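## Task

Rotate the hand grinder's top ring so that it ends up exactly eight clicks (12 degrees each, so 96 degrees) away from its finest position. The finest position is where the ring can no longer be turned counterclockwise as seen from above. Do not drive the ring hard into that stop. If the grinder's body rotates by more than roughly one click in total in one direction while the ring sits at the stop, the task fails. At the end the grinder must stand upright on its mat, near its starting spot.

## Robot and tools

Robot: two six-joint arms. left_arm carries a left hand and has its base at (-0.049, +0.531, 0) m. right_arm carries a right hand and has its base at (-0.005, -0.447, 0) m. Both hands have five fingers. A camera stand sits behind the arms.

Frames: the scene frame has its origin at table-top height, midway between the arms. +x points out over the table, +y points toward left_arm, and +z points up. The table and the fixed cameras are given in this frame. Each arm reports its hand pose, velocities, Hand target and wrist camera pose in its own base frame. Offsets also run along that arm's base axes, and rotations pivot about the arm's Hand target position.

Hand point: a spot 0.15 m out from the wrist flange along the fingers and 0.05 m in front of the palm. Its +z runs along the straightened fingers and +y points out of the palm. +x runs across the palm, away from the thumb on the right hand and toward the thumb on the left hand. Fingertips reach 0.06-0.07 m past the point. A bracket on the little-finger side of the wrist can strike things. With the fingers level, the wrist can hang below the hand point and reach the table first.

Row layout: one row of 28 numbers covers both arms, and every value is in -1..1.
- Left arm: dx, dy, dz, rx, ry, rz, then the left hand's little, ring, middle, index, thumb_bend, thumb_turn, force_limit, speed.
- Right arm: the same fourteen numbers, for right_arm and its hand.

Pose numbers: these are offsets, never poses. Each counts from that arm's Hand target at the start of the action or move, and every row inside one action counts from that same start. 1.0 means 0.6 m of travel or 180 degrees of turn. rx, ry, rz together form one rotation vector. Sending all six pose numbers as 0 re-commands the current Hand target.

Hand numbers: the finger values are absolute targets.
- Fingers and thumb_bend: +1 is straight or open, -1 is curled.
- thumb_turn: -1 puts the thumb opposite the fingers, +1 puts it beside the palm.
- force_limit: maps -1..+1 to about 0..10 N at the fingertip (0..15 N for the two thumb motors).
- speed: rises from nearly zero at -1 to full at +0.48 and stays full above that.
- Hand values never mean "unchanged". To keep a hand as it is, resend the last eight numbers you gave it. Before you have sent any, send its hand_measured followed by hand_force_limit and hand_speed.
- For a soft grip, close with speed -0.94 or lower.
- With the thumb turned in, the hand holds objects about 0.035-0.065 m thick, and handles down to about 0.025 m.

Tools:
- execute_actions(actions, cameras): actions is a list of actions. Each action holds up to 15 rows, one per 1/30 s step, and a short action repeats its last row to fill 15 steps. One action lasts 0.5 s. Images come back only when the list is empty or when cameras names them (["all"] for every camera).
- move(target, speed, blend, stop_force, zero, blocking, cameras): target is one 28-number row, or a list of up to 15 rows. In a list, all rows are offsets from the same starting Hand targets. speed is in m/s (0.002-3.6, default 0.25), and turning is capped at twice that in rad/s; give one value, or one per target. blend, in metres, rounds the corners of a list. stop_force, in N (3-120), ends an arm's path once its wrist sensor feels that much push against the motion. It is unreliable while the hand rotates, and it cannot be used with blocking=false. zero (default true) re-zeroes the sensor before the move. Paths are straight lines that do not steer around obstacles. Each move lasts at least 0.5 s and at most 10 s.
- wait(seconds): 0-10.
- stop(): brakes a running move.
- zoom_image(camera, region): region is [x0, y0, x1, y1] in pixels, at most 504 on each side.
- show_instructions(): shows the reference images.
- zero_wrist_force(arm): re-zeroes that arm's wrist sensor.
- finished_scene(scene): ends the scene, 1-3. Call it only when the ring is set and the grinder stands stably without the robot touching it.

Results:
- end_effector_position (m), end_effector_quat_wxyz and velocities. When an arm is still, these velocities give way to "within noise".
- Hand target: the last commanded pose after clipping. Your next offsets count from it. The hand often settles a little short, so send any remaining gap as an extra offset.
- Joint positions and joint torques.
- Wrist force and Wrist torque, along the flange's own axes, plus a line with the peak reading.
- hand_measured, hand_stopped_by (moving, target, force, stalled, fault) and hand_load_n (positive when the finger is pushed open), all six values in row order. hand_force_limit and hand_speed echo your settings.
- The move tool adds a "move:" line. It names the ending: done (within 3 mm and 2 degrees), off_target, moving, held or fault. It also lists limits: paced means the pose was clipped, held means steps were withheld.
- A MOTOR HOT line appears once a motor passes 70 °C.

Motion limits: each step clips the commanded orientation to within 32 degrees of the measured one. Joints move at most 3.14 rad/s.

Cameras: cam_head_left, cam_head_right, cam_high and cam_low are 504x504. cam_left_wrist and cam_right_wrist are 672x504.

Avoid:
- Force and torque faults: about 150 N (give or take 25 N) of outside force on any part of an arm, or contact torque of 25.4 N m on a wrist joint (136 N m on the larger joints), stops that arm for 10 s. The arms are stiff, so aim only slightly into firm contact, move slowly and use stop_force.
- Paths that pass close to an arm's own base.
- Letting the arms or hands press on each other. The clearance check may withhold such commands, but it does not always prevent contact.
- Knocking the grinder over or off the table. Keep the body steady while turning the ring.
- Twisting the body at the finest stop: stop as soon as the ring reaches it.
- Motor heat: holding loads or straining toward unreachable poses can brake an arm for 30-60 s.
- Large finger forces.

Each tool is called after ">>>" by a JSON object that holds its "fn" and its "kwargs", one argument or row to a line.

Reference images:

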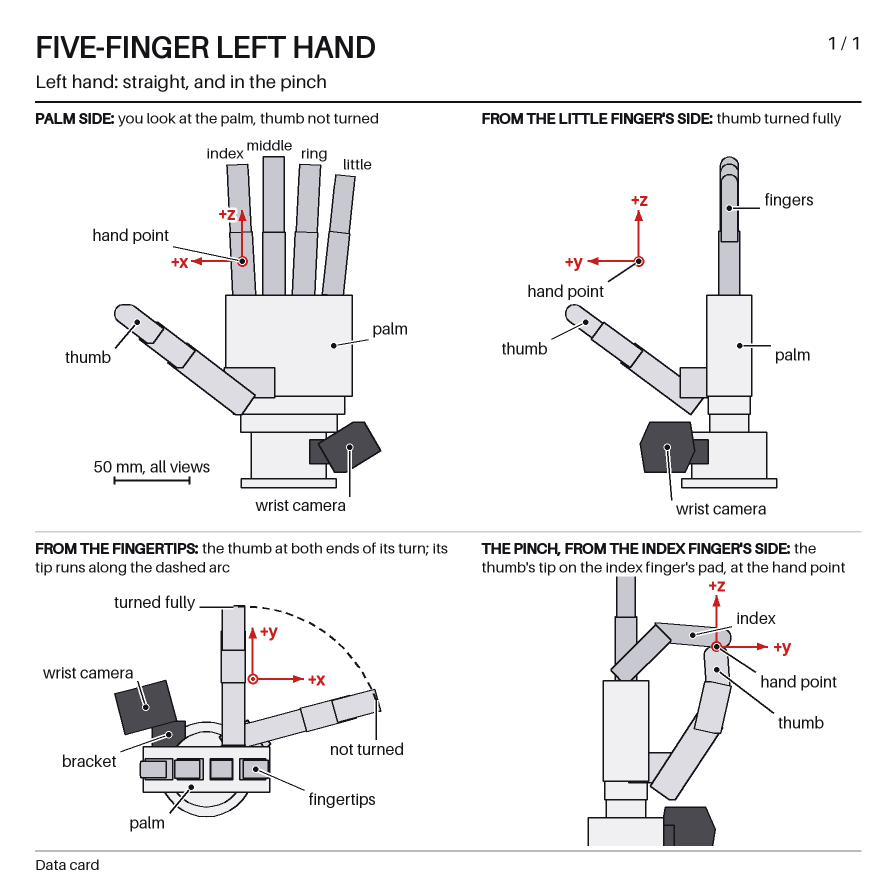

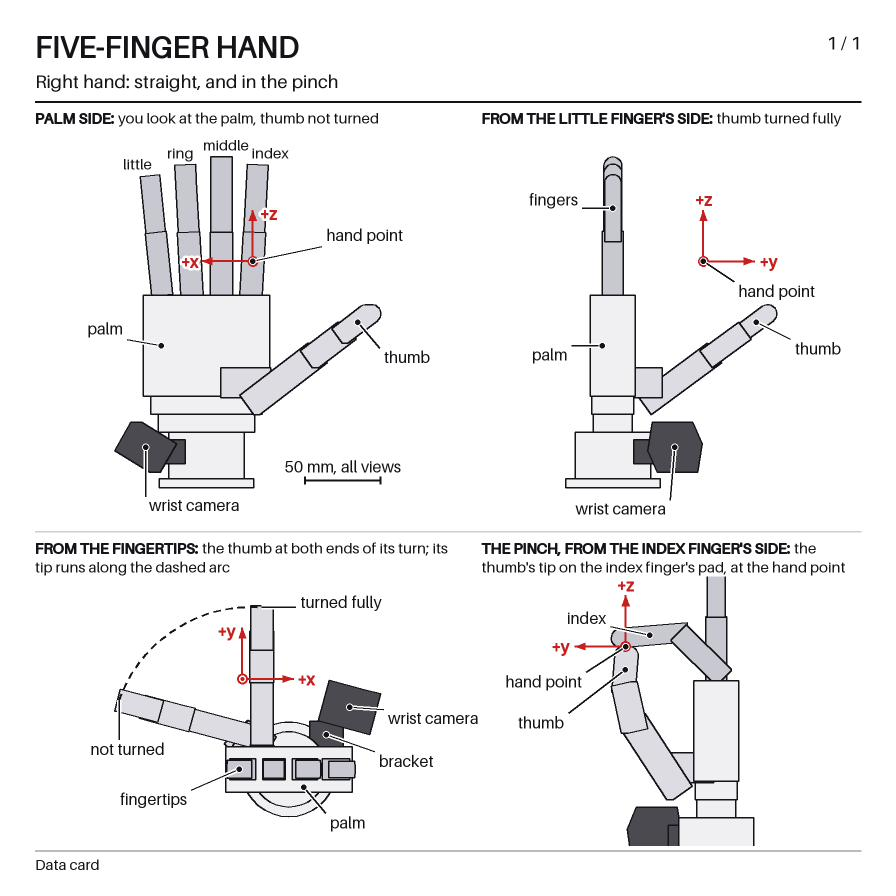

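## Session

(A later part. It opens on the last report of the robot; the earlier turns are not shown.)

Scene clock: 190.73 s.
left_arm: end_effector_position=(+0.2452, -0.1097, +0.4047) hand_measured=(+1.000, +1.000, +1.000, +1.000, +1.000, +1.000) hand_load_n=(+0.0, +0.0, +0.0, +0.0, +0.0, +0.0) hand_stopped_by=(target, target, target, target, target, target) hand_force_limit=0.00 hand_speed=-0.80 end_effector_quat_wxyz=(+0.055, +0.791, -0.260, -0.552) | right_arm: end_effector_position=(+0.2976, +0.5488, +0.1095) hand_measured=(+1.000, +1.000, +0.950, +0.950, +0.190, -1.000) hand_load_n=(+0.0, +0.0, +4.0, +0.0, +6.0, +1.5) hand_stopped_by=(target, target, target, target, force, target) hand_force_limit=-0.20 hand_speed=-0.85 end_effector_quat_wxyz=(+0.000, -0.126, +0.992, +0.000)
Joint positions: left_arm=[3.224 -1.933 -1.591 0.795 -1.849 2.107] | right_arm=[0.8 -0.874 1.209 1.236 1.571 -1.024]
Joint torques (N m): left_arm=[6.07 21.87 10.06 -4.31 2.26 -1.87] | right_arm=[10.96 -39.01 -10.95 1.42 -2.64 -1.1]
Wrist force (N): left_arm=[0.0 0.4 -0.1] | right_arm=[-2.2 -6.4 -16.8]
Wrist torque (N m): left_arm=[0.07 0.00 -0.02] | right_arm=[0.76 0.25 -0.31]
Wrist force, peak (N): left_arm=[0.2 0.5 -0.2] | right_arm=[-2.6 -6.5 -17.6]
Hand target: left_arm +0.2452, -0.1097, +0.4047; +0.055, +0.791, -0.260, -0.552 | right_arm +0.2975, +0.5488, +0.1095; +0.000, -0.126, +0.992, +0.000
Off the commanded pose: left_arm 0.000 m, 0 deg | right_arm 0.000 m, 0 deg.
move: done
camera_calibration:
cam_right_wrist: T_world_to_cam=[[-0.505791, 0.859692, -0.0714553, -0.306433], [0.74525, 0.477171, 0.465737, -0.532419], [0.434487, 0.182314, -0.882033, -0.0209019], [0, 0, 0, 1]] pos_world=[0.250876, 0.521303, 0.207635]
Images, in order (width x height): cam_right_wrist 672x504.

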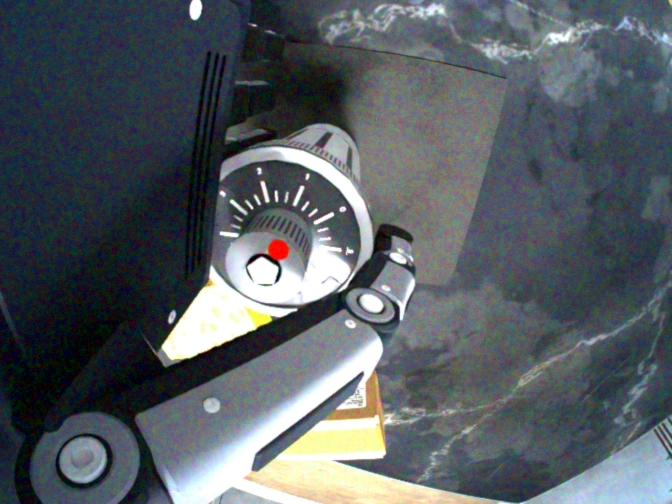

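>>> {"fn": "move", "kwargs": {
  "target": [0,0,0,0,0,0,1,1,1,1,1,1,0,-0.8, -0.0101,-0.0004,0.0001,0,0,0.0667,1,1,0.95,0.95,-0.3,-1,-0.2,-0.85],
  "speed": 0.15,
  "cameras": ["cam_right_wrist"]
}}

>>> {"fn": "zoom_image", "kwargs": {
  "camera": "cam_right_wrist",
  "region": [180, 100, 430, 350]
}}

Scene clock: 195.13 s.
left_arm: end_effector_position=(+0.2452, -0.1097, +0.4047) hand_measured=(+1.000, +1.000, +1.000, +1.000, +1.000, +1.000) hand_load_n=(+0.0, +0.0, +0.0, +0.0, +0.0, +0.0) hand_stopped_by=(target, target, target, target, target, target) hand_force_limit=0.00 hand_speed=-0.80 end_effector_quat_wxyz=(+0.055, +0.791, -0.260, -0.552) | right_arm: end_effector_position=(+0.2916, +0.5485, +0.1096) hand_measured=(+1.000, +1.000, +0.950, +0.950, +0.190, -1.000) hand_load_n=(+0.0, +0.0, +4.0, +0.0, +5.5, +2.0) hand_stopped_by=(target, target, target, target, force, target) hand_force_limit=-0.20 hand_speed=-0.85 end_effector_quat_wxyz=(+0.000, -0.229, +0.973, +0.000)
Joint positions: left_arm=[3.224 -1.933 -1.591 0.795 -1.849 2.107] | right_arm=[0.787 -0.868 1.198 1.241 1.571 -1.246]
Joint torques (N m): left_arm=[5.43 21.44 10.31 -4.25 2.22 -2.05] | right_arm=[10.59 -42.08 -6.35 1.1 -2.61 -1.1]
Wrist force (N): left_arm=[0.0 0.2 0.0] | right_arm=[-2.8 -6.7 -16.5]
Wrist torque (N m): left_arm=[0.04 0.01 -0.01] | right_arm=[0.71 0.23 -0.36]
Wrist force, peak (N): left_arm=[0.0 0.6 -0.1] | right_arm=[-2.6 -7.3 -18.5]
Hand target: left_arm +0.2452, -0.1097, +0.4047; +0.055, +0.791, -0.260, -0.552 | right_arm +0.2915, +0.5486, +0.1096; +0.000, -0.229, +0.973, +0.000
Off the commanded pose: left_arm 0.000 m, 0 deg | right_arm 0.000 m, 0 deg.
move: done
camera_calibration:
cam_right_wrist: T_world_to_cam=[[-0.673613, 0.735627, -0.0714009, -0.192391], [0.629683, 0.6218, 0.465686, -0.573449], [0.386969, 0.268733, -0.882065, -0.0517827], [0, 0, 0, 1]] pos_world=[0.251532, 0.512014, 0.207635]
Images, in order (width x height): cam_right_wrist 672x504.

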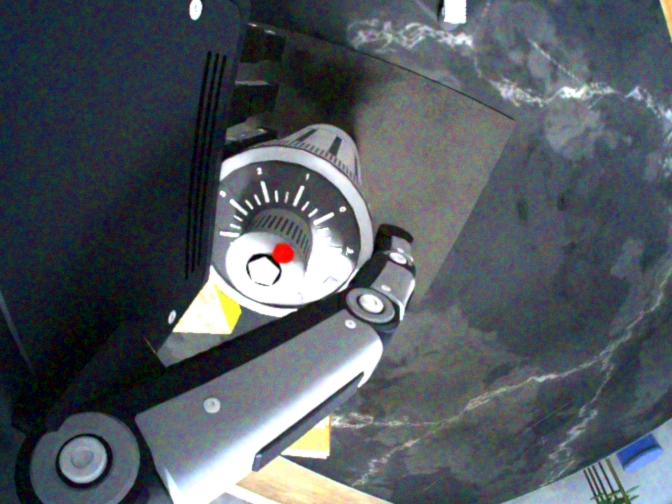

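Scaled by 2.016 from the camera's 672x504 image, which has a finer 960x720 frame.

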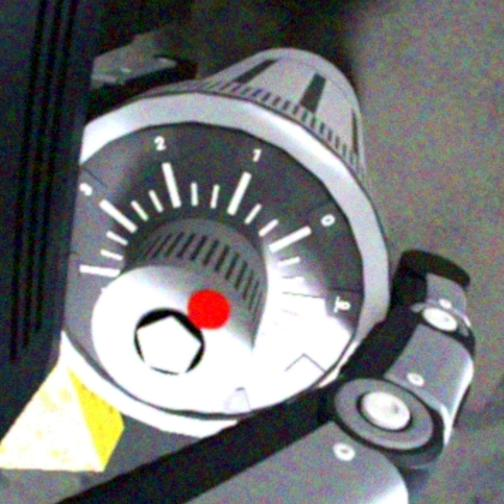

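>>> {"fn": "move", "kwargs": {
  "target": [0,0,0,0,0,0,1,1,1,1,1,1,0,-0.8, -0.0094,-0.0023,0.0001,0,0,0.0667,1,1,0.95,0.95,-0.3,-1,-0.2,-0.85],
  "speed": 0.15,
  "cameras": ["cam_right_wrist"]
}}

>>> {"fn": "zoom_image", "kwargs": {
  "camera": "cam_right_wrist",
  "region": [180, 100, 430, 350]
}}

Scene clock: 204.17 s.
left_arm: end_effector_position=(+0.2452, -0.1097, +0.4047) hand_measured=(+1.000, +1.000, +1.000, +1.000, +1.000, +1.000) hand_load_n=(+0.0, +0.5, +0.0, +0.0, +0.0, +0.0) hand_stopped_by=(target, target, target, target, target, target) hand_force_limit=0.00 hand_speed=-0.80 end_effector_quat_wxyz=(+0.055, +0.791, -0.260, -0.552) | right_arm: end_effector_position=(+0.2859, +0.5472, +0.1096) hand_measured=(+1.000, +1.000, +0.950, +0.950, +0.190, -1.000) hand_load_n=(+0.0, +0.0, +3.5, +0.0, +6.0, +1.5) hand_stopped_by=(target, target, target, target, force, target) hand_force_limit=-0.20 hand_speed=-0.85 end_effector_quat_wxyz=(+0.000, -0.330, +0.944, +0.000)
Joint positions: left_arm=[3.224 -1.933 -1.591 0.795 -1.849 2.107] | right_arm=[0.776 -0.858 1.179 1.249 1.571 -1.467]
Joint torques (N m): left_arm=[6.28 21.9 10.06 -4.5 2.24 -2.05] | right_arm=[7.66 -45.65 -2.35 0.74 -2.15 -1.07]
Wrist force (N): left_arm=[0.1 0.4 -0.1] | right_arm=[-2.6 -5.0 -14.8]
Wrist torque (N m): left_arm=[0.07 -0.01 -0.01] | right_arm=[0.67 0.21 -0.33]
Wrist force, peak (N): left_arm=[-0.1 0.6 -0.3] | right_arm=[-2.6 -7.4 -18.3]
Hand target: left_arm +0.2452, -0.1097, +0.4047; +0.055, +0.791, -0.260, -0.552 | right_arm +0.2858, +0.5472, +0.1096; +0.000, -0.330, +0.944, +0.000
Off the commanded pose: left_arm 0.000 m, 0 deg | right_arm 0.000 m, 0 deg.
move: done
camera_calibration:
cam_right_wrist: T_world_to_cam=[[-0.811883, 0.579435, -0.0714233, -0.0701373], [0.4866, 0.7392, 0.465622, -0.592432], [0.322594, 0.343276, -0.882097, -0.0715406], [0, 0, 0, 1]] pos_world=[0.254413, 0.503124, 0.207735]
Images, in order (width x height): cam_right_wrist 672x504.

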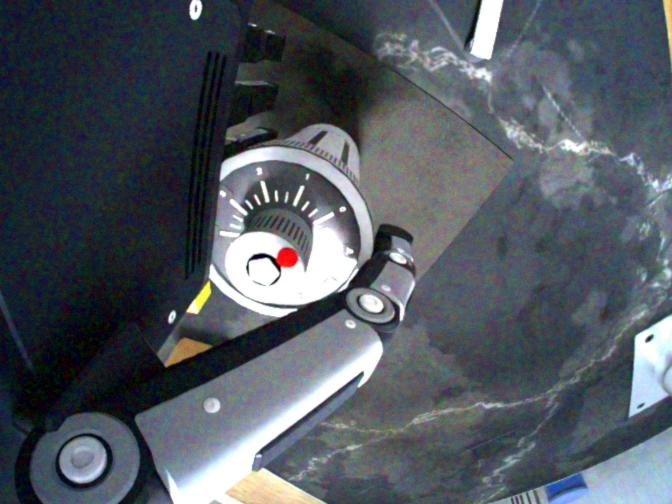

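Scaled by 2.016 from the camera's 672x504 image, which has a finer 960x720 frame.

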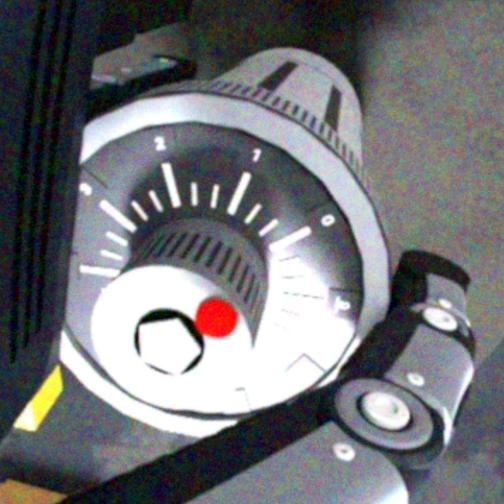

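>>> {"fn": "move", "kwargs": {
  "target": [0,0,0,0,0,0,1,1,1,1,1,1,0,-0.8, -0.0091,-0.0039,0,0,0,0.0667,1,1,0.95,0.95,-0.3,-1,-0.2,-0.85],
  "speed": 0.15,
  "cameras": ["cam_right_wrist"]
}}

>>> {"fn": "zoom_image", "kwargs": {
  "camera": "cam_right_wrist",
  "region": [180, 100, 430, 350]
}}

Scene clock: 208.67 s.
left_arm: end_effector_position=(+0.2452, -0.1097, +0.4047) hand_measured=(+1.000, +1.000, +1.000, +1.000, +1.000, +1.000) hand_load_n=(+0.0, +0.0, +0.0, +0.0, +0.0, +0.0) hand_stopped_by=(target, target, target, target, target, target) hand_force_limit=0.00 hand_speed=-0.80 end_effector_quat_wxyz=(+0.055, +0.791, -0.260, -0.552) | right_arm: end_effector_position=(+0.2804, +0.5448, +0.1096) hand_measured=(+1.000, +1.000, +0.950, +0.950, +0.190, -1.000) hand_load_n=(+0.0, +0.0, +3.5, +0.0, +5.5, +1.5) hand_stopped_by=(target, target, target, target, force, target) hand_force_limit=-0.20 hand_speed=-0.85 end_effector_quat_wxyz=(+0.000, -0.427, +0.904, +0.000)
Joint positions: left_arm=[3.224 -1.933 -1.591 0.795 -1.849 2.107] | right_arm=[0.769 -0.843 1.153 1.26 1.571 -1.684]
Joint torques (N m): left_arm=[5.91 22.11 9.21 -4.19 2.36 -2.08] | right_arm=[2.75 -47.84 -0.15 -0.1 -1.91 -1.16]
Wrist force (N): left_arm=[0.0 0.2 -0.2] | right_arm=[-2.4 -5.2 -15.1]
Wrist torque (N m): left_arm=[0.06 0.00 -0.01] | right_arm=[0.68 0.15 -0.32]
Wrist force, peak (N): left_arm=[0.1 0.7 -0.1] | right_arm=[-2.6 -6.3 -16.2]
Hand target: left_arm +0.2452, -0.1097, +0.4047; +0.055, +0.791, -0.260, -0.552 | right_arm +0.2804, +0.5448, +0.1096; +0.000, -0.427, +0.904, +0.000
Off the commanded pose: left_arm 0.000 m, 0 deg | right_arm 0.000 m, 0 deg.
move: done
camera_calibration:
cam_right_wrist: T_world_to_cam=[[-0.914641, 0.397906, -0.07144, 0.0544848], [0.322204, 0.824232, 0.465646, -0.588191], [0.244166, 0.40288, -0.882083, -0.0794101], [0, 0, 0, 1]] pos_world=[0.258741, 0.495119, 0.207735]
Images, in order (width x height): cam_right_wrist 672x504.

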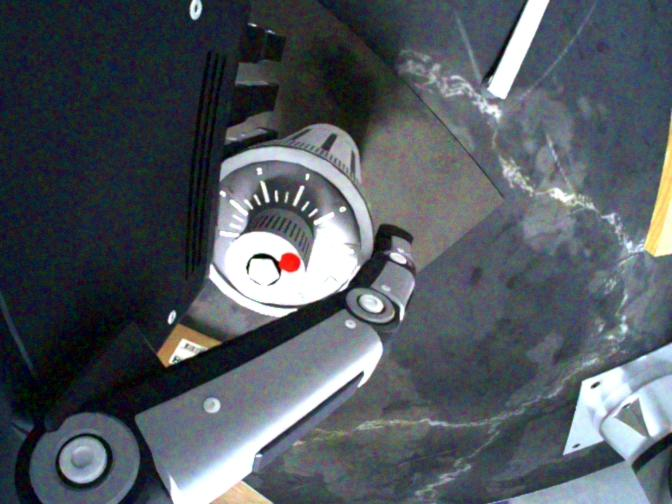

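Scaled by 2.016 from the camera's 672x504 image, which has a finer 960x720 frame.

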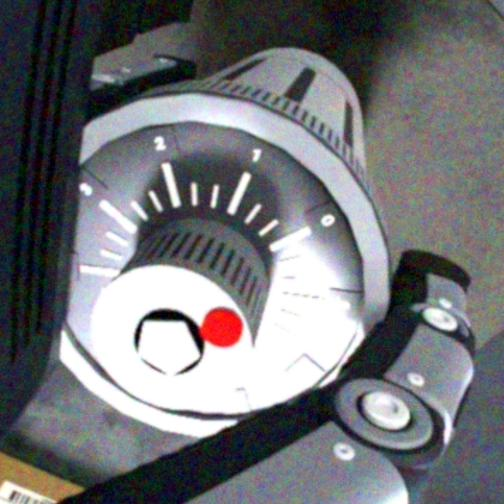

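>>> {"fn": "move", "kwargs": {
  "target": [0,0,0,0,0,0,1,1,1,1,1,1,0,-0.8, -0.0081,-0.0056,0,0,0,0.0667,1,1,0.95,0.95,-0.3,-1,-0.2,-0.85],
  "speed": 0.15,
  "cameras": ["cam_right_wrist"]
}}

>>> {"fn": "zoom_image", "kwargs": {
  "camera": "cam_right_wrist",
  "region": [180, 100, 430, 350]
}}

Scene clock: 214.50 s.
left_arm: end_effector_position=(+0.2452, -0.1097, +0.4047) hand_measured=(+1.000, +1.000, +1.000, +1.000, +1.000, +1.000) hand_load_n=(+0.0, +0.0, +0.0, +0.0, +0.0, +0.0) hand_stopped_by=(target, target, target, target, target, target) hand_force_limit=0.00 hand_speed=-0.80 end_effector_quat_wxyz=(+0.055, +0.791, -0.260, -0.552) | right_arm: end_effector_position=(+0.2755, +0.5415, +0.1096) hand_measured=(+1.000, +1.000, +0.950, +0.950, +0.190, -1.000) hand_load_n=(+0.0, +0.0, +4.0, +0.0, +6.0, +1.5) hand_stopped_by=(target, target, target, target, force, target) hand_force_limit=-0.20 hand_speed=-0.85 end_effector_quat_wxyz=(+0.000, -0.519, +0.855, +0.000)
Joint positions: left_arm=[3.224 -1.933 -1.591 0.795 -1.849 2.107] | right_arm=[0.764 -0.825 1.122 1.274 1.571 -1.898]
Joint torques (N m): left_arm=[6.11 22.78 9.79 -4.35 2.19 -1.96] | right_arm=[-2.2 -47.97 0.99 -0.18 -2.26 -1.06]
Wrist force (N): left_arm=[0.2 0.2 -0.1] | right_arm=[-2.5 -6.6 -16.0]
Wrist torque (N m): left_arm=[0.04 -0.02 0.00] | right_arm=[0.68 0.19 -0.33]
Wrist force, peak (N): left_arm=[0.2 0.6 -0.2] | right_arm=[-2.5 -6.6 -16.3]
Hand target: left_arm +0.2452, -0.1097, +0.4047; +0.055, +0.791, -0.260, -0.552 | right_arm +0.2755, +0.5415, +0.1096; +0.000, -0.519, +0.855, +0.000
Off the commanded pose: left_arm 0.000 m, 0 deg | right_arm 0.000 m, 0 deg.
move: done
camera_calibration:
cam_right_wrist: T_world_to_cam=[[-0.977422, 0.198881, -0.0713606, 0.176358], [0.143686, 0.873236, 0.465633, -0.561233], [0.15492, 0.444866, -0.882096, -0.0750244], [0, 0, 0, 1]] pos_world=[0.26464, 0.48839, 0.207735]
Images, in order (width x height): cam_right_wrist 672x504.

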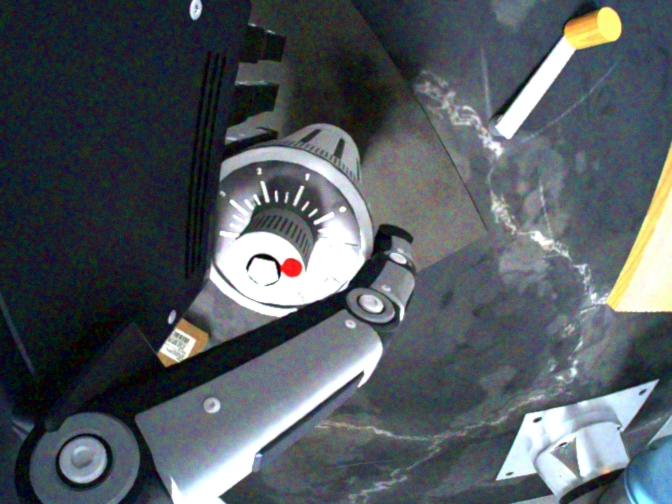

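Scaled by 2.016 from the camera's 672x504 image, which has a finer 960x720 frame.

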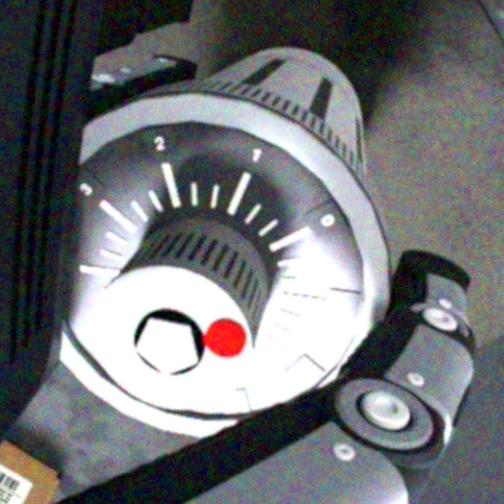

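>>> {"fn": "move", "kwargs": {
  "target": [0,0,0,0,0,0,1,1,1,1,1,1,0,-0.8, -0.0063,-0.0075,0.0001,0,0,0.0667,1,1,0.95,0.95,-0.3,-1,-0.2,-0.85],
  "speed": 0.15,
  "cameras": ["cam_right_wrist"]
}}

>>> {"fn": "zoom_image", "kwargs": {
  "camera": "cam_right_wrist",
  "region": [180, 100, 430, 350]
}}

Scene clock: 219.07 s.
left_arm: end_effector_position=(+0.2452, -0.1097, +0.4047) hand_measured=(+1.000, +1.000, +1.000, +1.000, +1.000, +1.000) hand_load_n=(+0.0, +0.0, +0.5, +0.0, +0.0, +0.0) hand_stopped_by=(target, target, target, target, target, target) hand_force_limit=0.00 hand_speed=-0.80 end_effector_quat_wxyz=(+0.055, +0.791, -0.260, -0.552) | right_arm: end_effector_position=(+0.2717, +0.5370, +0.1097) hand_measured=(+1.000, +1.000, +0.950, +0.950, +0.190, -1.000) hand_load_n=(+0.0, +0.0, +3.5, +0.0, +6.0, +1.5) hand_stopped_by=(target, target, target, target, force, target) hand_force_limit=-0.20 hand_speed=-0.85 end_effector_quat_wxyz=(+0.000, -0.606, +0.796, +0.000)
Joint positions: left_arm=[3.224 -1.933 -1.591 0.795 -1.849 2.107] | right_arm=[0.762 -0.805 1.086 1.29 1.571 -2.11]
Joint torques (N m): left_arm=[6.61 21.76 9.53 -4.43 2.3 -1.93] | right_arm=[-4.22 -49.49 0.28 -0.09 -1.52 -1.07]
Wrist force (N): left_arm=[0.0 0.3 0.0] | right_arm=[-2.6 -5.2 -14.1]
Wrist torque (N m): left_arm=[0.05 0.01 -0.01] | right_arm=[0.56 0.22 -0.32]
Wrist force, peak (N): left_arm=[0.1 0.6 0.1] | right_arm=[-2.4 -7.1 -17.0]
Hand target: left_arm +0.2452, -0.1097, +0.4047; +0.055, +0.791, -0.260, -0.552 | right_arm +0.2717, +0.5370, +0.1097; +0.000, -0.606, +0.796, +0.000
Off the commanded pose: left_arm 0.000 m, 0 deg | right_arm 0.000 m, 0 deg.
move: done
camera_calibration:
cam_right_wrist: T_world_to_cam=[[-0.997412, -0.00889061, -0.07135, 0.290554], [-0.0411906, 0.884006, 0.465657, -0.512311], [0.0589338, 0.467391, -0.882084, -0.0583366], [0, 0, 0, 1]] pos_world=[0.272138, 0.482735, 0.207835]
Images, in order (width x height): cam_right_wrist 672x504.

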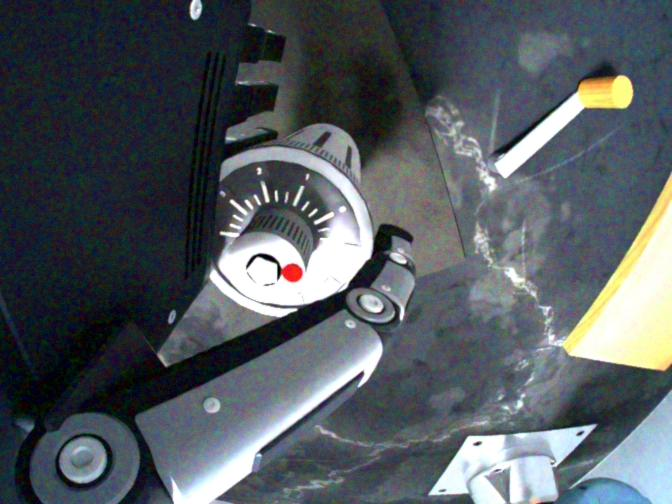

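Scaled by 2.016 from the camera's 672x504 image, which has a finer 960x720 frame.

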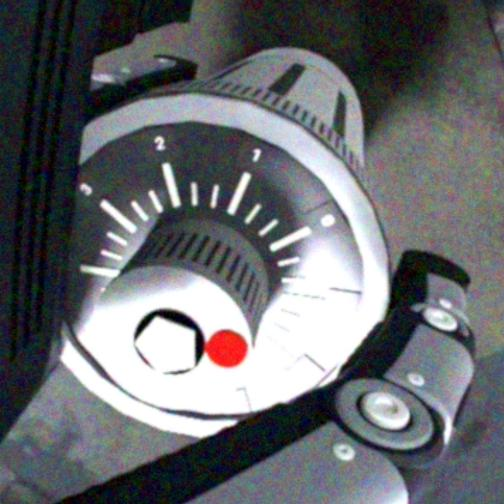

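>>> {"fn": "move", "kwargs": {
  "target": [0,0,0,0,0,0,1,1,1,1,1,1,0,-0.8, -0.0050,-0.0086,0,0,0,0.0667,1,1,0.95,0.95,-0.3,-1,-0.2,-0.85],
  "speed": 0.15,
  "cameras": ["cam_right_wrist"]
}}

>>> {"fn": "zoom_image", "kwargs": {
  "camera": "cam_right_wrist",
  "region": [180, 100, 430, 350]
}}

Scene clock: 225.33 s.
left_arm: end_effector_position=(+0.2452, -0.1097, +0.4047) hand_measured=(+1.000, +1.000, +1.000, +1.000, +1.000, +1.000) hand_load_n=(+0.0, +0.0, +0.0, +0.0, +0.0, +0.0) hand_stopped_by=(target, target, target, target, target, target) hand_force_limit=0.00 hand_speed=-0.80 end_effector_quat_wxyz=(+0.055, +0.791, -0.260, -0.552) | right_arm: end_effector_position=(+0.2687, +0.5318, +0.1097) hand_measured=(+1.000, +1.000, +0.950, +0.950, +0.190, -1.000) hand_load_n=(+0.0, +0.0, +4.0, +0.5, +6.0, +1.5) hand_stopped_by=(target, target, target, target, force, target) hand_force_limit=-0.20 hand_speed=-0.85 end_effector_quat_wxyz=(+0.000, +0.685, -0.728, +0.000)
Joint positions: left_arm=[3.224 -1.933 -1.591 0.795 -1.849 2.107] | right_arm=[0.763 -0.783 1.047 1.307 1.571 -2.318]
Joint torques (N m): left_arm=[5.32 21.24 9.44 -4.32 2.18 -2.09] | right_arm=[7.3 -49.75 -0.72 -0.09 -1.48 -0.93]
Wrist force (N): left_arm=[0.0 0.4 0.0] | right_arm=[-2.1 -6.3 -14.8]
Wrist torque (N m): left_arm=[0.07 0.00 -0.02] | right_arm=[0.57 0.18 -0.38]
Wrist force, peak (N): left_arm=[0.1 0.6 0.2] | right_arm=[-2.1 -6.3 -14.8]
Hand target: left_arm +0.2452, -0.1097, +0.4047; +0.055, +0.791, -0.260, -0.552 | right_arm +0.2687, +0.5318, +0.1097; +0.000, +0.686, -0.728, +0.000
Off the commanded pose: left_arm 0.000 m, 0 deg | right_arm 0.000 m, 0 deg.
move: done
camera_calibration:
cam_right_wrist: T_world_to_cam=[[-0.973745, -0.21617, -0.0713504, 0.39144], [-0.224173, 0.856097, 0.465665, -0.443857], [-0.03958, 0.469434, -0.88208, -0.0303642], [0, 0, 0, 1]] pos_world=[0.28046, 0.478856, 0.207835]
Images, in order (width x height): cam_right_wrist 672x504.

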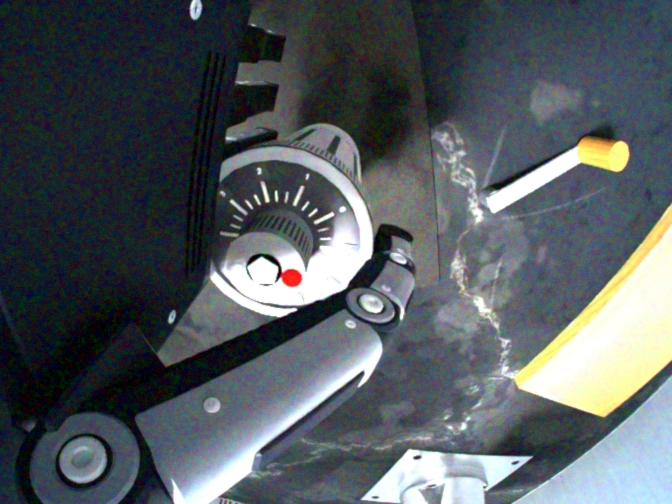

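Scaled by 2.016 from the camera's 672x504 image, which has a finer 960x720 frame.

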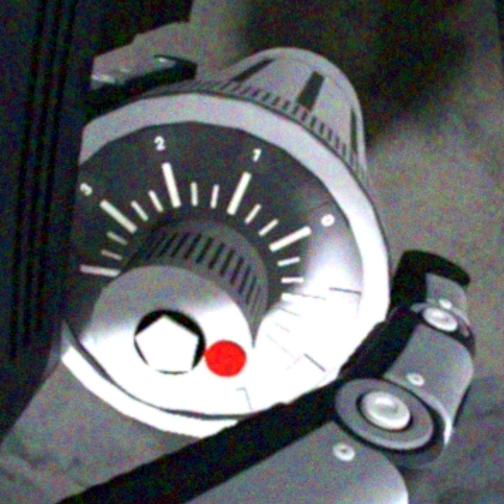

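>>> {"fn": "move", "kwargs": {
  "target": [0,0,0,0,0,0,1,1,1,1,1,1,0,-0.8, -0.0028,-0.0094,0,0,0,0.0667,1,1,0.95,0.95,-0.3,-1,-0.2,-0.85],
  "speed": 0.15,
  "cameras": ["cam_right_wrist"]
}}

>>> {"fn": "zoom_image", "kwargs": {
  "camera": "cam_right_wrist",
  "region": [180, 100, 430, 350]
}}

Scene clock: 229.77 s.
left_arm: end_effector_position=(+0.2452, -0.1097, +0.4047) hand_measured=(+1.000, +1.000, +1.000, +1.000, +1.000, +1.000) hand_load_n=(+0.0, +0.5, +0.0, +0.0, +0.0, +0.0) hand_stopped_by=(target, target, target, target, target, target) hand_force_limit=0.00 hand_speed=-0.80 end_effector_quat_wxyz=(+0.055, +0.791, -0.260, -0.552) | right_arm: end_effector_position=(+0.2670, +0.5262, +0.1097) hand_measured=(+1.000, +1.000, +0.950, +0.950, +0.190, -1.000) hand_load_n=(+0.0, +0.0, +4.0, +0.0, +5.5, +1.5) hand_stopped_by=(target, target, target, target, force, target) hand_force_limit=-0.20 hand_speed=-0.85 end_effector_quat_wxyz=(+0.000, +0.758, -0.652, +0.000)
Joint positions: left_arm=[3.224 -1.933 -1.591 0.795 -1.849 2.107] | right_arm=[0.767 -0.76 1.006 1.325 1.571 -2.524]
Joint torques (N m): left_arm=[5.26 21 10.62 -4.2 1.98 -2.21] | right_arm=[-0.4 -50.4 1.32 0.26 -0.91 -1.14]
Wrist force (N): left_arm=[0.0 0.4 0.0] | right_arm=[-2.3 -6.3 -15.0]
Wrist torque (N m): left_arm=[0.07 0.01 -0.02] | right_arm=[0.61 0.27 -0.38]
Wrist force, peak (N): left_arm=[0.1 0.6 -0.1] | right_arm=[-2.2 -5.9 -15.4]
Hand target: left_arm +0.2452, -0.1097, +0.4047; +0.055, +0.791, -0.260, -0.552 | right_arm +0.2670, +0.5262, +0.1097; +0.000, +0.758, -0.652, +0.000
Off the commanded pose: left_arm 0.000 m, 0 deg | right_arm 0.000 m, 0 deg.
move: done
camera_calibration:
cam_right_wrist: T_world_to_cam=[[-0.907462, -0.414038, -0.0713168, 0.474909], [-0.397367, 0.790707, 0.465705, -0.358836], [-0.136429, 0.450948, -0.882062, 0.00777039], [0, 0, 0, 1]] pos_world=[0.289432, 0.476861, 0.207835]
Images, in order (width x height): cam_right_wrist 672x504.

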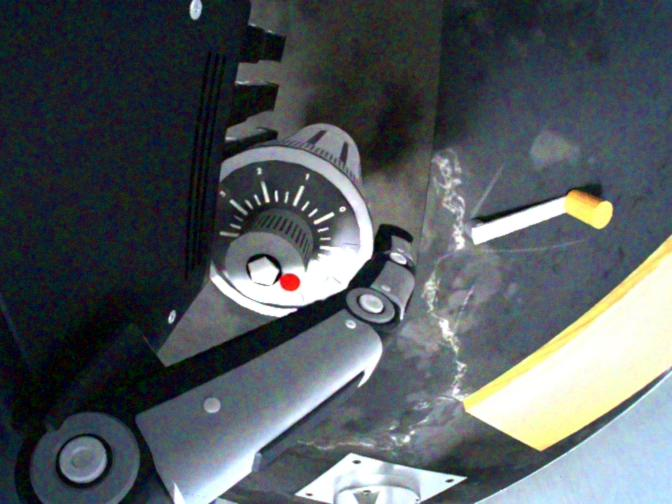

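Scaled by 2.016 from the camera's 672x504 image, which has a finer 960x720 frame.

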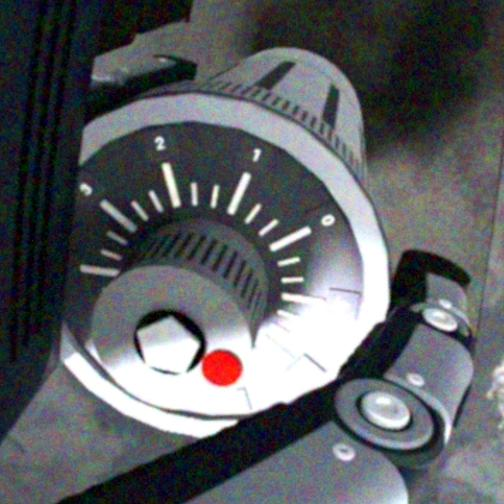

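>>> {"fn": "move", "kwargs": {
  "target": [0,0,0,0,0,0,1,1,1,1,1,1,0,-0.8, -0.0009,-0.0098,0,0,0,0.0667,1,1,0.95,0.95,-0.3,-1,-0.2,-0.85],
  "speed": 0.15,
  "cameras": ["cam_right_wrist"]
}}

>>> {"fn": "zoom_image", "kwargs": {
  "camera": "cam_right_wrist",
  "region": [180, 100, 430, 350]
}}

Scene clock: 236.00 s.
left_arm: end_effector_position=(+0.2452, -0.1097, +0.4047) hand_measured=(+1.000, +1.000, +1.000, +1.000, +1.000, +1.000) hand_load_n=(+0.0, +0.5, +0.0, +0.0, +0.0, +0.0) hand_stopped_by=(target, target, target, target, target, target) hand_force_limit=0.00 hand_speed=-0.80 end_effector_quat_wxyz=(+0.055, +0.791, -0.260, -0.552) | right_arm: end_effector_position=(+0.2664, +0.5203, +0.1097) hand_measured=(+1.000, +1.000, +0.950, +0.950, +0.190, -1.000) hand_load_n=(+0.0, +0.0, +4.0, +0.0, +6.0, +1.5) hand_stopped_by=(target, target, target, target, force, target) hand_force_limit=-0.20 hand_speed=-0.85 end_effector_quat_wxyz=(+0.000, +0.822, -0.570, +0.000)
Joint positions: left_arm=[3.224 -1.933 -1.591 0.795 -1.849 2.107] | right_arm=[0.774 -0.738 0.965 1.344 1.571 -2.726]
Joint torques (N m): left_arm=[6.42 22.48 10.49 -4.36 2.17 -2.15] | right_arm=[-3.71 -51.74 -0.69 0.18 -0.8 -0.99]
Wrist force (N): left_arm=[0.2 0.4 0.0] | right_arm=[-2.0 -6.5 -15.3]
Wrist torque (N m): left_arm=[0.06 -0.02 0.00] | right_arm=[0.64 0.29 -0.38]
Wrist force, peak (N): left_arm=[0.1 0.6 0.0] | right_arm=[-2.4 -5.8 -15.6]
Hand target: left_arm +0.2452, -0.1097, +0.4047; +0.055, +0.791, -0.260, -0.552 | right_arm +0.2665, +0.5203, +0.1097; +0.000, +0.822, -0.569, +0.000
Off the commanded pose: left_arm 0.000 m, 0 deg | right_arm 0.000 m, 0 deg.
move: done
camera_calibration:
cam_right_wrist: T_world_to_cam=[[-0.801443, -0.593801, -0.0713428, 0.537302], [-0.553223, 0.690729, 0.465659, -0.260858], [-0.22723, 0.412668, -0.882084, 0.0544518], [0, 0, 0, 1]] pos_world=[0.298678, 0.476762, 0.207835]
Images, in order (width x height): cam_right_wrist 672x504.

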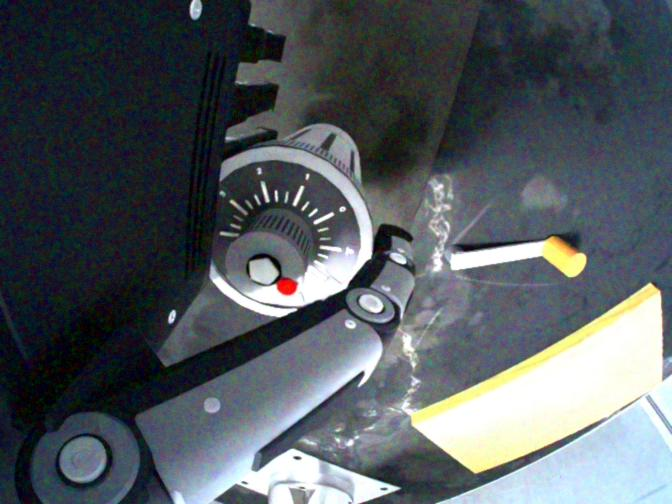

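Scaled by 2.016 from the camera's 672x504 image, which has a finer 960x720 frame.

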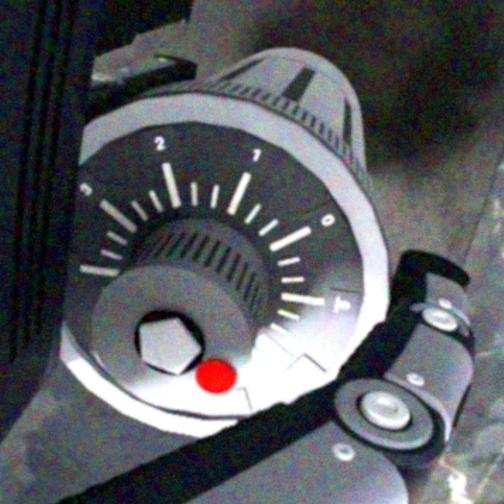

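>>> {"fn": "move", "kwargs": {
  "target": [0,0,0,0,0,0,1,1,1,1,1,1,0,-0.8, 0.0012,-0.0097,0,0,0,0.0667,1,1,0.95,0.95,-0.3,-1,-0.2,-0.85],
  "speed": 0.15,
  "cameras": ["cam_right_wrist"]
}}

>>> {"fn": "zoom_image", "kwargs": {
  "camera": "cam_right_wrist",
  "region": [180, 100, 430, 350]
}}

Scene clock: 241.87 s.
left_arm: end_effector_position=(+0.2452, -0.1097, +0.4047) hand_measured=(+1.000, +1.000, +1.000, +1.000, +1.000, +1.000) hand_load_n=(+0.0, +0.0, +0.0, +0.0, +0.0, +0.0) hand_stopped_by=(target, target, target, target, target, target) hand_force_limit=0.00 hand_speed=-0.80 end_effector_quat_wxyz=(+0.055, +0.791, -0.260, -0.552) | right_arm: end_effector_position=(+0.2672, +0.5145, +0.1097) hand_measured=(+1.000, +1.000, +0.950, +0.950, +0.190, -1.000) hand_load_n=(+0.0, +0.0, +3.5, +0.0, +6.0, +1.5) hand_stopped_by=(target, target, target, target, force, target) hand_force_limit=-0.20 hand_speed=-0.85 end_effector_quat_wxyz=(+0.000, +0.877, -0.480, +0.000)
Joint positions: left_arm=[3.224 -1.933 -1.591 0.795 -1.849 2.107] | right_arm=[0.783 -0.716 0.925 1.362 1.571 -2.927]
Joint torques (N m): left_arm=[6.24 22.38 10.11 -4.43 2.2 -1.9] | right_arm=[-7.22 -50.83 -0.81 -0.02 -0.7 -0.97]
Wrist force (N): left_arm=[0.0 0.1 0.0] | right_arm=[-2.0 -6.0 -14.5]
Wrist torque (N m): left_arm=[0.02 0.01 0.00] | right_arm=[0.55 0.25 -0.39]
Wrist force, peak (N): left_arm=[0.0 0.6 -0.1] | right_arm=[-2.0 -6.6 -15.7]
Hand target: left_arm +0.2452, -0.1097, +0.4047; +0.055, +0.791, -0.260, -0.552 | right_arm +0.2672, +0.5145, +0.1097; +0.000, +0.877, -0.480, +0.000
Off the commanded pose: left_arm 0.000 m, 0 deg | right_arm 0.000 m, 0 deg.
move: done
camera_calibration:
cam_right_wrist: T_world_to_cam=[[-0.660398, -0.747524, -0.0712914, 0.57578], [-0.684774, 0.560549, 0.465693, -0.154338], [-0.308154, 0.356361, -0.88207, 0.107602], [0, 0, 0, 1]] pos_world=[0.307716, 0.478578, 0.207835]
Images, in order (width x height): cam_right_wrist 672x504.

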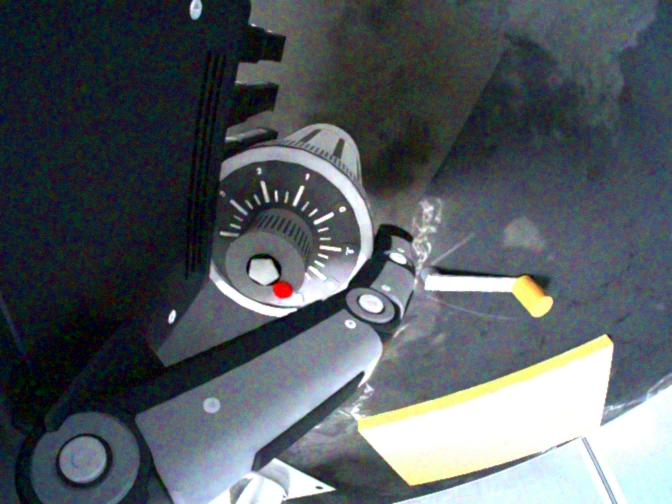

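Scaled by 2.016 from the camera's 672x504 image, which has a finer 960x720 frame.

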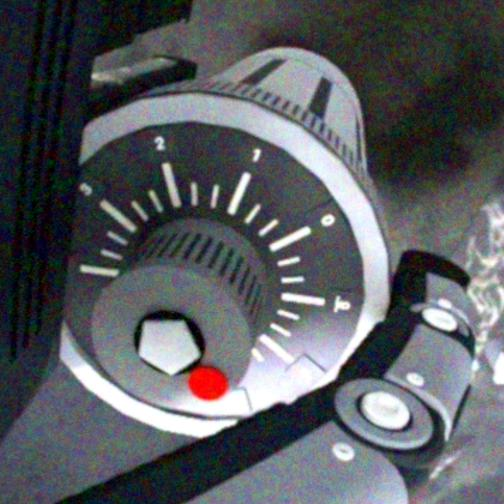

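>>> {"fn": "move", "kwargs": {
  "target": [0,0,0,0,0,0,1,1,1,1,1,1,0,-0.8, 0.0030,-0.0093,0,0,0,0.0667,1,1,0.95,0.95,-0.3,-1,-0.2,-0.85],
  "speed": 0.15,
  "cameras": ["cam_right_wrist"]
}}

>>> {"fn": "zoom_image", "kwargs": {
  "camera": "cam_right_wrist",
  "region": [180, 100, 430, 350]
}}

Scene clock: 246.87 s.
left_arm: end_effector_position=(+0.2452, -0.1097, +0.4047) hand_measured=(+1.000, +1.000, +1.000, +1.000, +1.000, +1.000) hand_load_n=(+0.0, +0.0, +0.0, +0.0, +0.0, +0.0) hand_stopped_by=(target, target, target, target, target, target) hand_force_limit=0.00 hand_speed=-0.80 end_effector_quat_wxyz=(+0.055, +0.791, -0.260, -0.552) | right_arm: end_effector_position=(+0.2690, +0.5089, +0.1097) hand_measured=(+1.000, +1.000, +0.950, +0.950, +0.190, -1.000) hand_load_n=(+0.0, +0.0, +3.5, +0.0, +5.5, +1.0) hand_stopped_by=(target, target, target, target, force, target) hand_force_limit=-0.20 hand_speed=-0.85 end_effector_quat_wxyz=(+0.000, +0.922, -0.386, +0.000)
Joint positions: left_arm=[3.224 -1.933 -1.591 0.795 -1.849 2.107] | right_arm=[0.794 -0.697 0.89 1.378 1.571 -3.126]
Joint torques (N m): left_arm=[4.59 23.5 9.7 -4.39 2.18 -1.83] | right_arm=[-7.17 -53.42 -0.78 0.07 -0.72 -0.94]
Wrist force (N): left_arm=[0.1 0.2 -0.1] | right_arm=[-1.9 -5.9 -13.9]
Wrist torque (N m): left_arm=[0.05 0.00 0.00] | right_arm=[0.49 0.34 -0.35]
Wrist force, peak (N): left_arm=[0.1 0.6 0.1] | right_arm=[-1.9 -6.1 -15.0]
Hand target: left_arm +0.2452, -0.1097, +0.4047; +0.055, +0.791, -0.260, -0.552 | right_arm +0.2690, +0.5089, +0.1097; +0.000, +0.922, -0.386, +0.000
Off the commanded pose: left_arm 0.000 m, 0 deg | right_arm 0.000 m, 0 deg.
move: done
camera_calibration:
cam_right_wrist: T_world_to_cam=[[-0.490472, -0.868539, -0.071261, 0.588714], [-0.786371, 0.40586, 0.465723, -0.0438897], [-0.375576, 0.284461, -0.882057, 0.16489], [0, 0, 0, 1]] pos_world=[0.316163, 0.482229, 0.207835]
Images, in order (width x height): cam_right_wrist 672x504.

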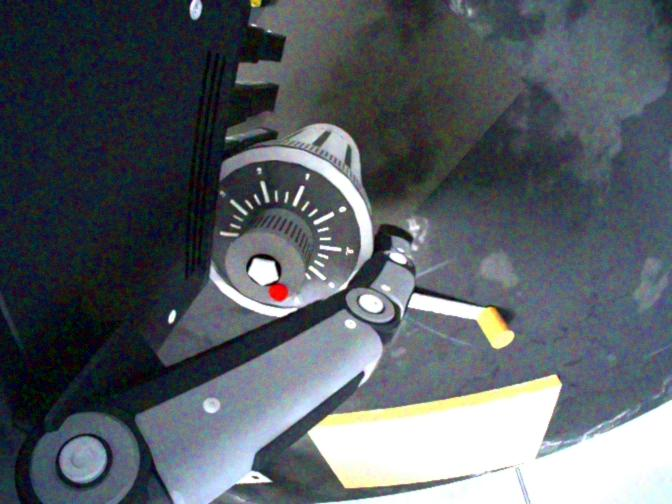

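Scaled by 2.016 from the camera's 672x504 image, which has a finer 960x720 frame.

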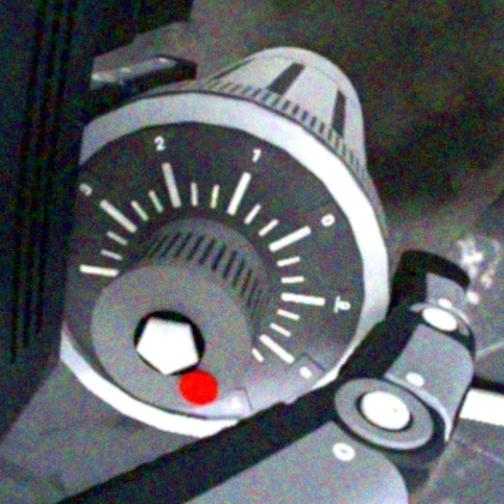

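>>> {"fn": "move", "kwargs": {
  "target": [0,0,0,0,0,0,1,1,1,1,1,1,0,-0.8, 0.0049,-0.0087,-0.0001,0,0,0.0667,1,1,0.95,0.95,-0.3,-1,-0.2,-0.85],
  "speed": 0.15,
  "cameras": ["cam_right_wrist"]
}}

>>> {"fn": "zoom_image", "kwargs": {
  "camera": "cam_right_wrist",
  "region": [180, 100, 430, 350]
}}

Scene clock: 250.63 s.
left_arm: end_effector_position=(+0.2452, -0.1097, +0.4047) hand_measured=(+1.000, +1.000, +1.000, +1.000, +1.000, +1.000) hand_load_n=(+0.0, +0.0, +0.0, +0.0, +0.0, +0.0) hand_stopped_by=(target, target, target, target, target, target) hand_force_limit=0.00 hand_speed=-0.80 end_effector_quat_wxyz=(+0.055, +0.791, -0.260, -0.552) | right_arm: end_effector_position=(+0.2719, +0.5037, +0.1097) hand_measured=(+1.000, +1.000, +0.950, +0.950, +0.190, -1.000) hand_load_n=(+0.0, +0.0, +3.5, +0.0, +6.0, +1.5) hand_stopped_by=(target, target, target, target, force, target) hand_force_limit=-0.20 hand_speed=-0.85 end_effector_quat_wxyz=(+0.000, +0.958, -0.287, +0.000)
Joint positions: left_arm=[3.224 -1.933 -1.591 0.795 -1.849 2.107] | right_arm=[0.806 -0.681 0.86 1.391 1.571 -3.323]
Joint torques (N m): left_arm=[6.62 22.35 8.44 -4.34 2.48 -1.9] | right_arm=[-8.27 -50.6 -1.15 0.69 -0.25 -0.98]
Wrist force (N): left_arm=[0.0 0.4 -0.1] | right_arm=[-1.6 -5.9 -14.6]
Wrist torque (N m): left_arm=[0.08 0.00 -0.02] | right_arm=[0.49 0.31 -0.30]
Wrist force, peak (N): left_arm=[0.1 0.6 0.0] | right_arm=[-1.6 -6.3 -15.2]
Hand target: left_arm +0.2452, -0.1097, +0.4047; +0.055, +0.791, -0.260, -0.552 | right_arm +0.2720, +0.5037, +0.1096; +0.000, +0.958, -0.287, +0.000
Off the commanded pose: left_arm 0.000 m, 0 deg | right_arm 0.000 m, 0 deg.
move: done
camera_calibration:
cam_right_wrist: T_world_to_cam=[[-0.299045, -0.951565, -0.0713884, 0.57544], [-0.853641, 0.233334, 0.465675, 0.06579], [-0.426462, 0.200197, -0.882072, 0.223669], [0, 0, 0, 1]] pos_world=[0.323629, 0.487439, 0.207735]
Images, in order (width x height): cam_right_wrist 672x504.

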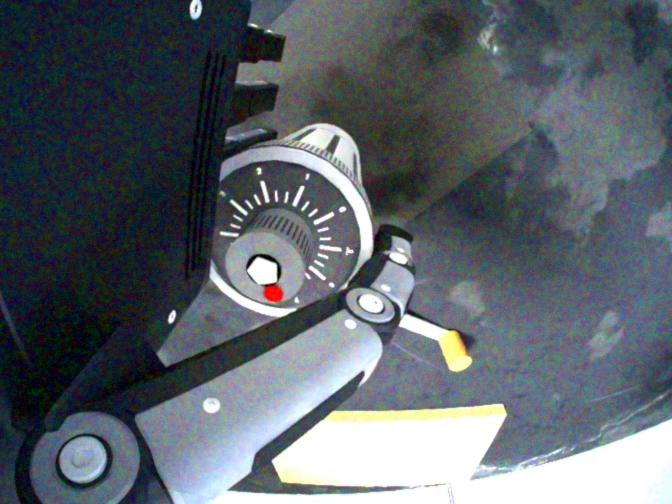

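Scaled by 2.016 from the camera's 672x504 image, which has a finer 960x720 frame.

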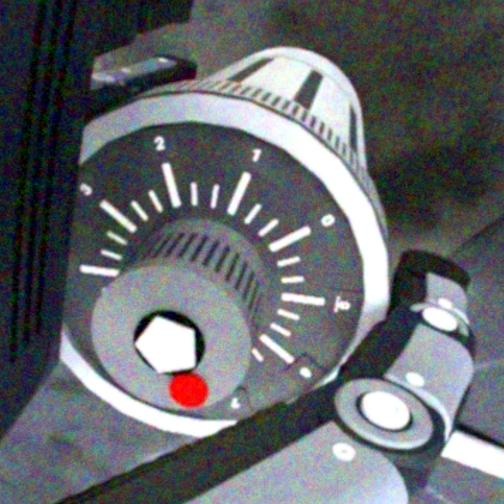

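>>> {"fn": "move", "kwargs": {
  "target": [0,0,0,0,0,0,1,1,1,1,1,1,0,-0.8, 0.0066,-0.0076,0,0,0,0.0667,1,1,0.95,0.95,-0.3,-1,-0.2,-0.85],
  "speed": 0.15,
  "cameras": ["cam_right_wrist"]
}}

>>> {"fn": "zoom_image", "kwargs": {
  "camera": "cam_right_wrist",
  "region": [180, 100, 430, 350]
}}

Scene clock: 257.10 s.
left_arm: end_effector_position=(+0.2452, -0.1097, +0.4047) hand_measured=(+1.000, +1.000, +1.000, +1.000, +1.000, +1.000) hand_load_n=(-0.5, +0.0, +0.0, +0.0, +0.0, +0.0) hand_stopped_by=(target, target, target, target, target, target) hand_force_limit=0.00 hand_speed=-0.80 end_effector_quat_wxyz=(+0.055, +0.791, -0.260, -0.552) | right_arm: end_effector_position=(+0.2759, +0.4992, +0.1096) hand_measured=(+1.000, +1.000, +0.950, +0.950, +0.190, -1.000) hand_load_n=(+0.0, +0.0, +4.0, +0.5, +5.5, +1.5) hand_stopped_by=(target, target, target, target, force, target) hand_force_limit=-0.20 hand_speed=-0.85 end_effector_quat_wxyz=(+0.000, +0.983, -0.186, +0.000)
Joint positions: left_arm=[3.224 -1.933 -1.591 0.795 -1.849 2.107] | right_arm=[0.818 -0.669 0.838 1.401 1.571 -3.52]
Joint torques (N m): left_arm=[6.3 21.87 11.6 -4.2 2.17 -1.95] | right_arm=[-9.93 -49.69 -4.39 1.66 -0.28 -0.91]
Wrist force (N): left_arm=[0.1 0.3 -0.2] | right_arm=[-1.9 -7.1 -15.0]
Wrist torque (N m): left_arm=[0.07 -0.02 -0.01] | right_arm=[0.47 0.35 -0.36]
Wrist force, peak (N): left_arm=[0.2 0.6 0.1] | right_arm=[-1.9 -6.4 -16.2]
Hand target: left_arm +0.2452, -0.1097, +0.4047; +0.055, +0.791, -0.260, -0.552 | right_arm +0.2759, +0.4991, +0.1096; +0.000, +0.983, -0.186, +0.000
Off the commanded pose: left_arm 0.000 m, 0 deg | right_arm 0.000 m, 0 deg.
move: done
camera_calibration:
cam_right_wrist: T_world_to_cam=[[-0.0945237, -0.99296, -0.0713811, 0.536462], [-0.883488, 0.050624, 0.46571, 0.169644], [-0.458818, 0.107085, -0.882054, 0.281668], [0, 0, 0, 1]] pos_world=[0.329822, 0.493935, 0.207735]
Images, in order (width x height): cam_right_wrist 672x504.

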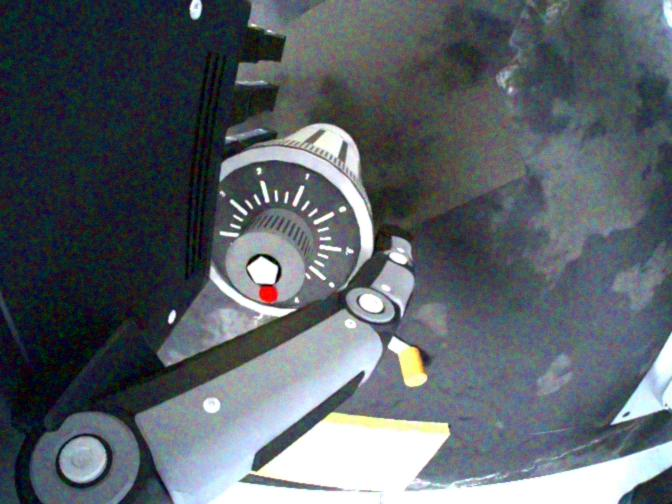

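Scaled by 2.016 from the camera's 672x504 image, which has a finer 960x720 frame.

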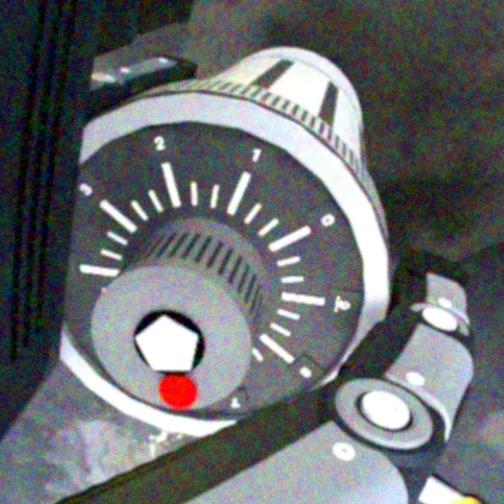

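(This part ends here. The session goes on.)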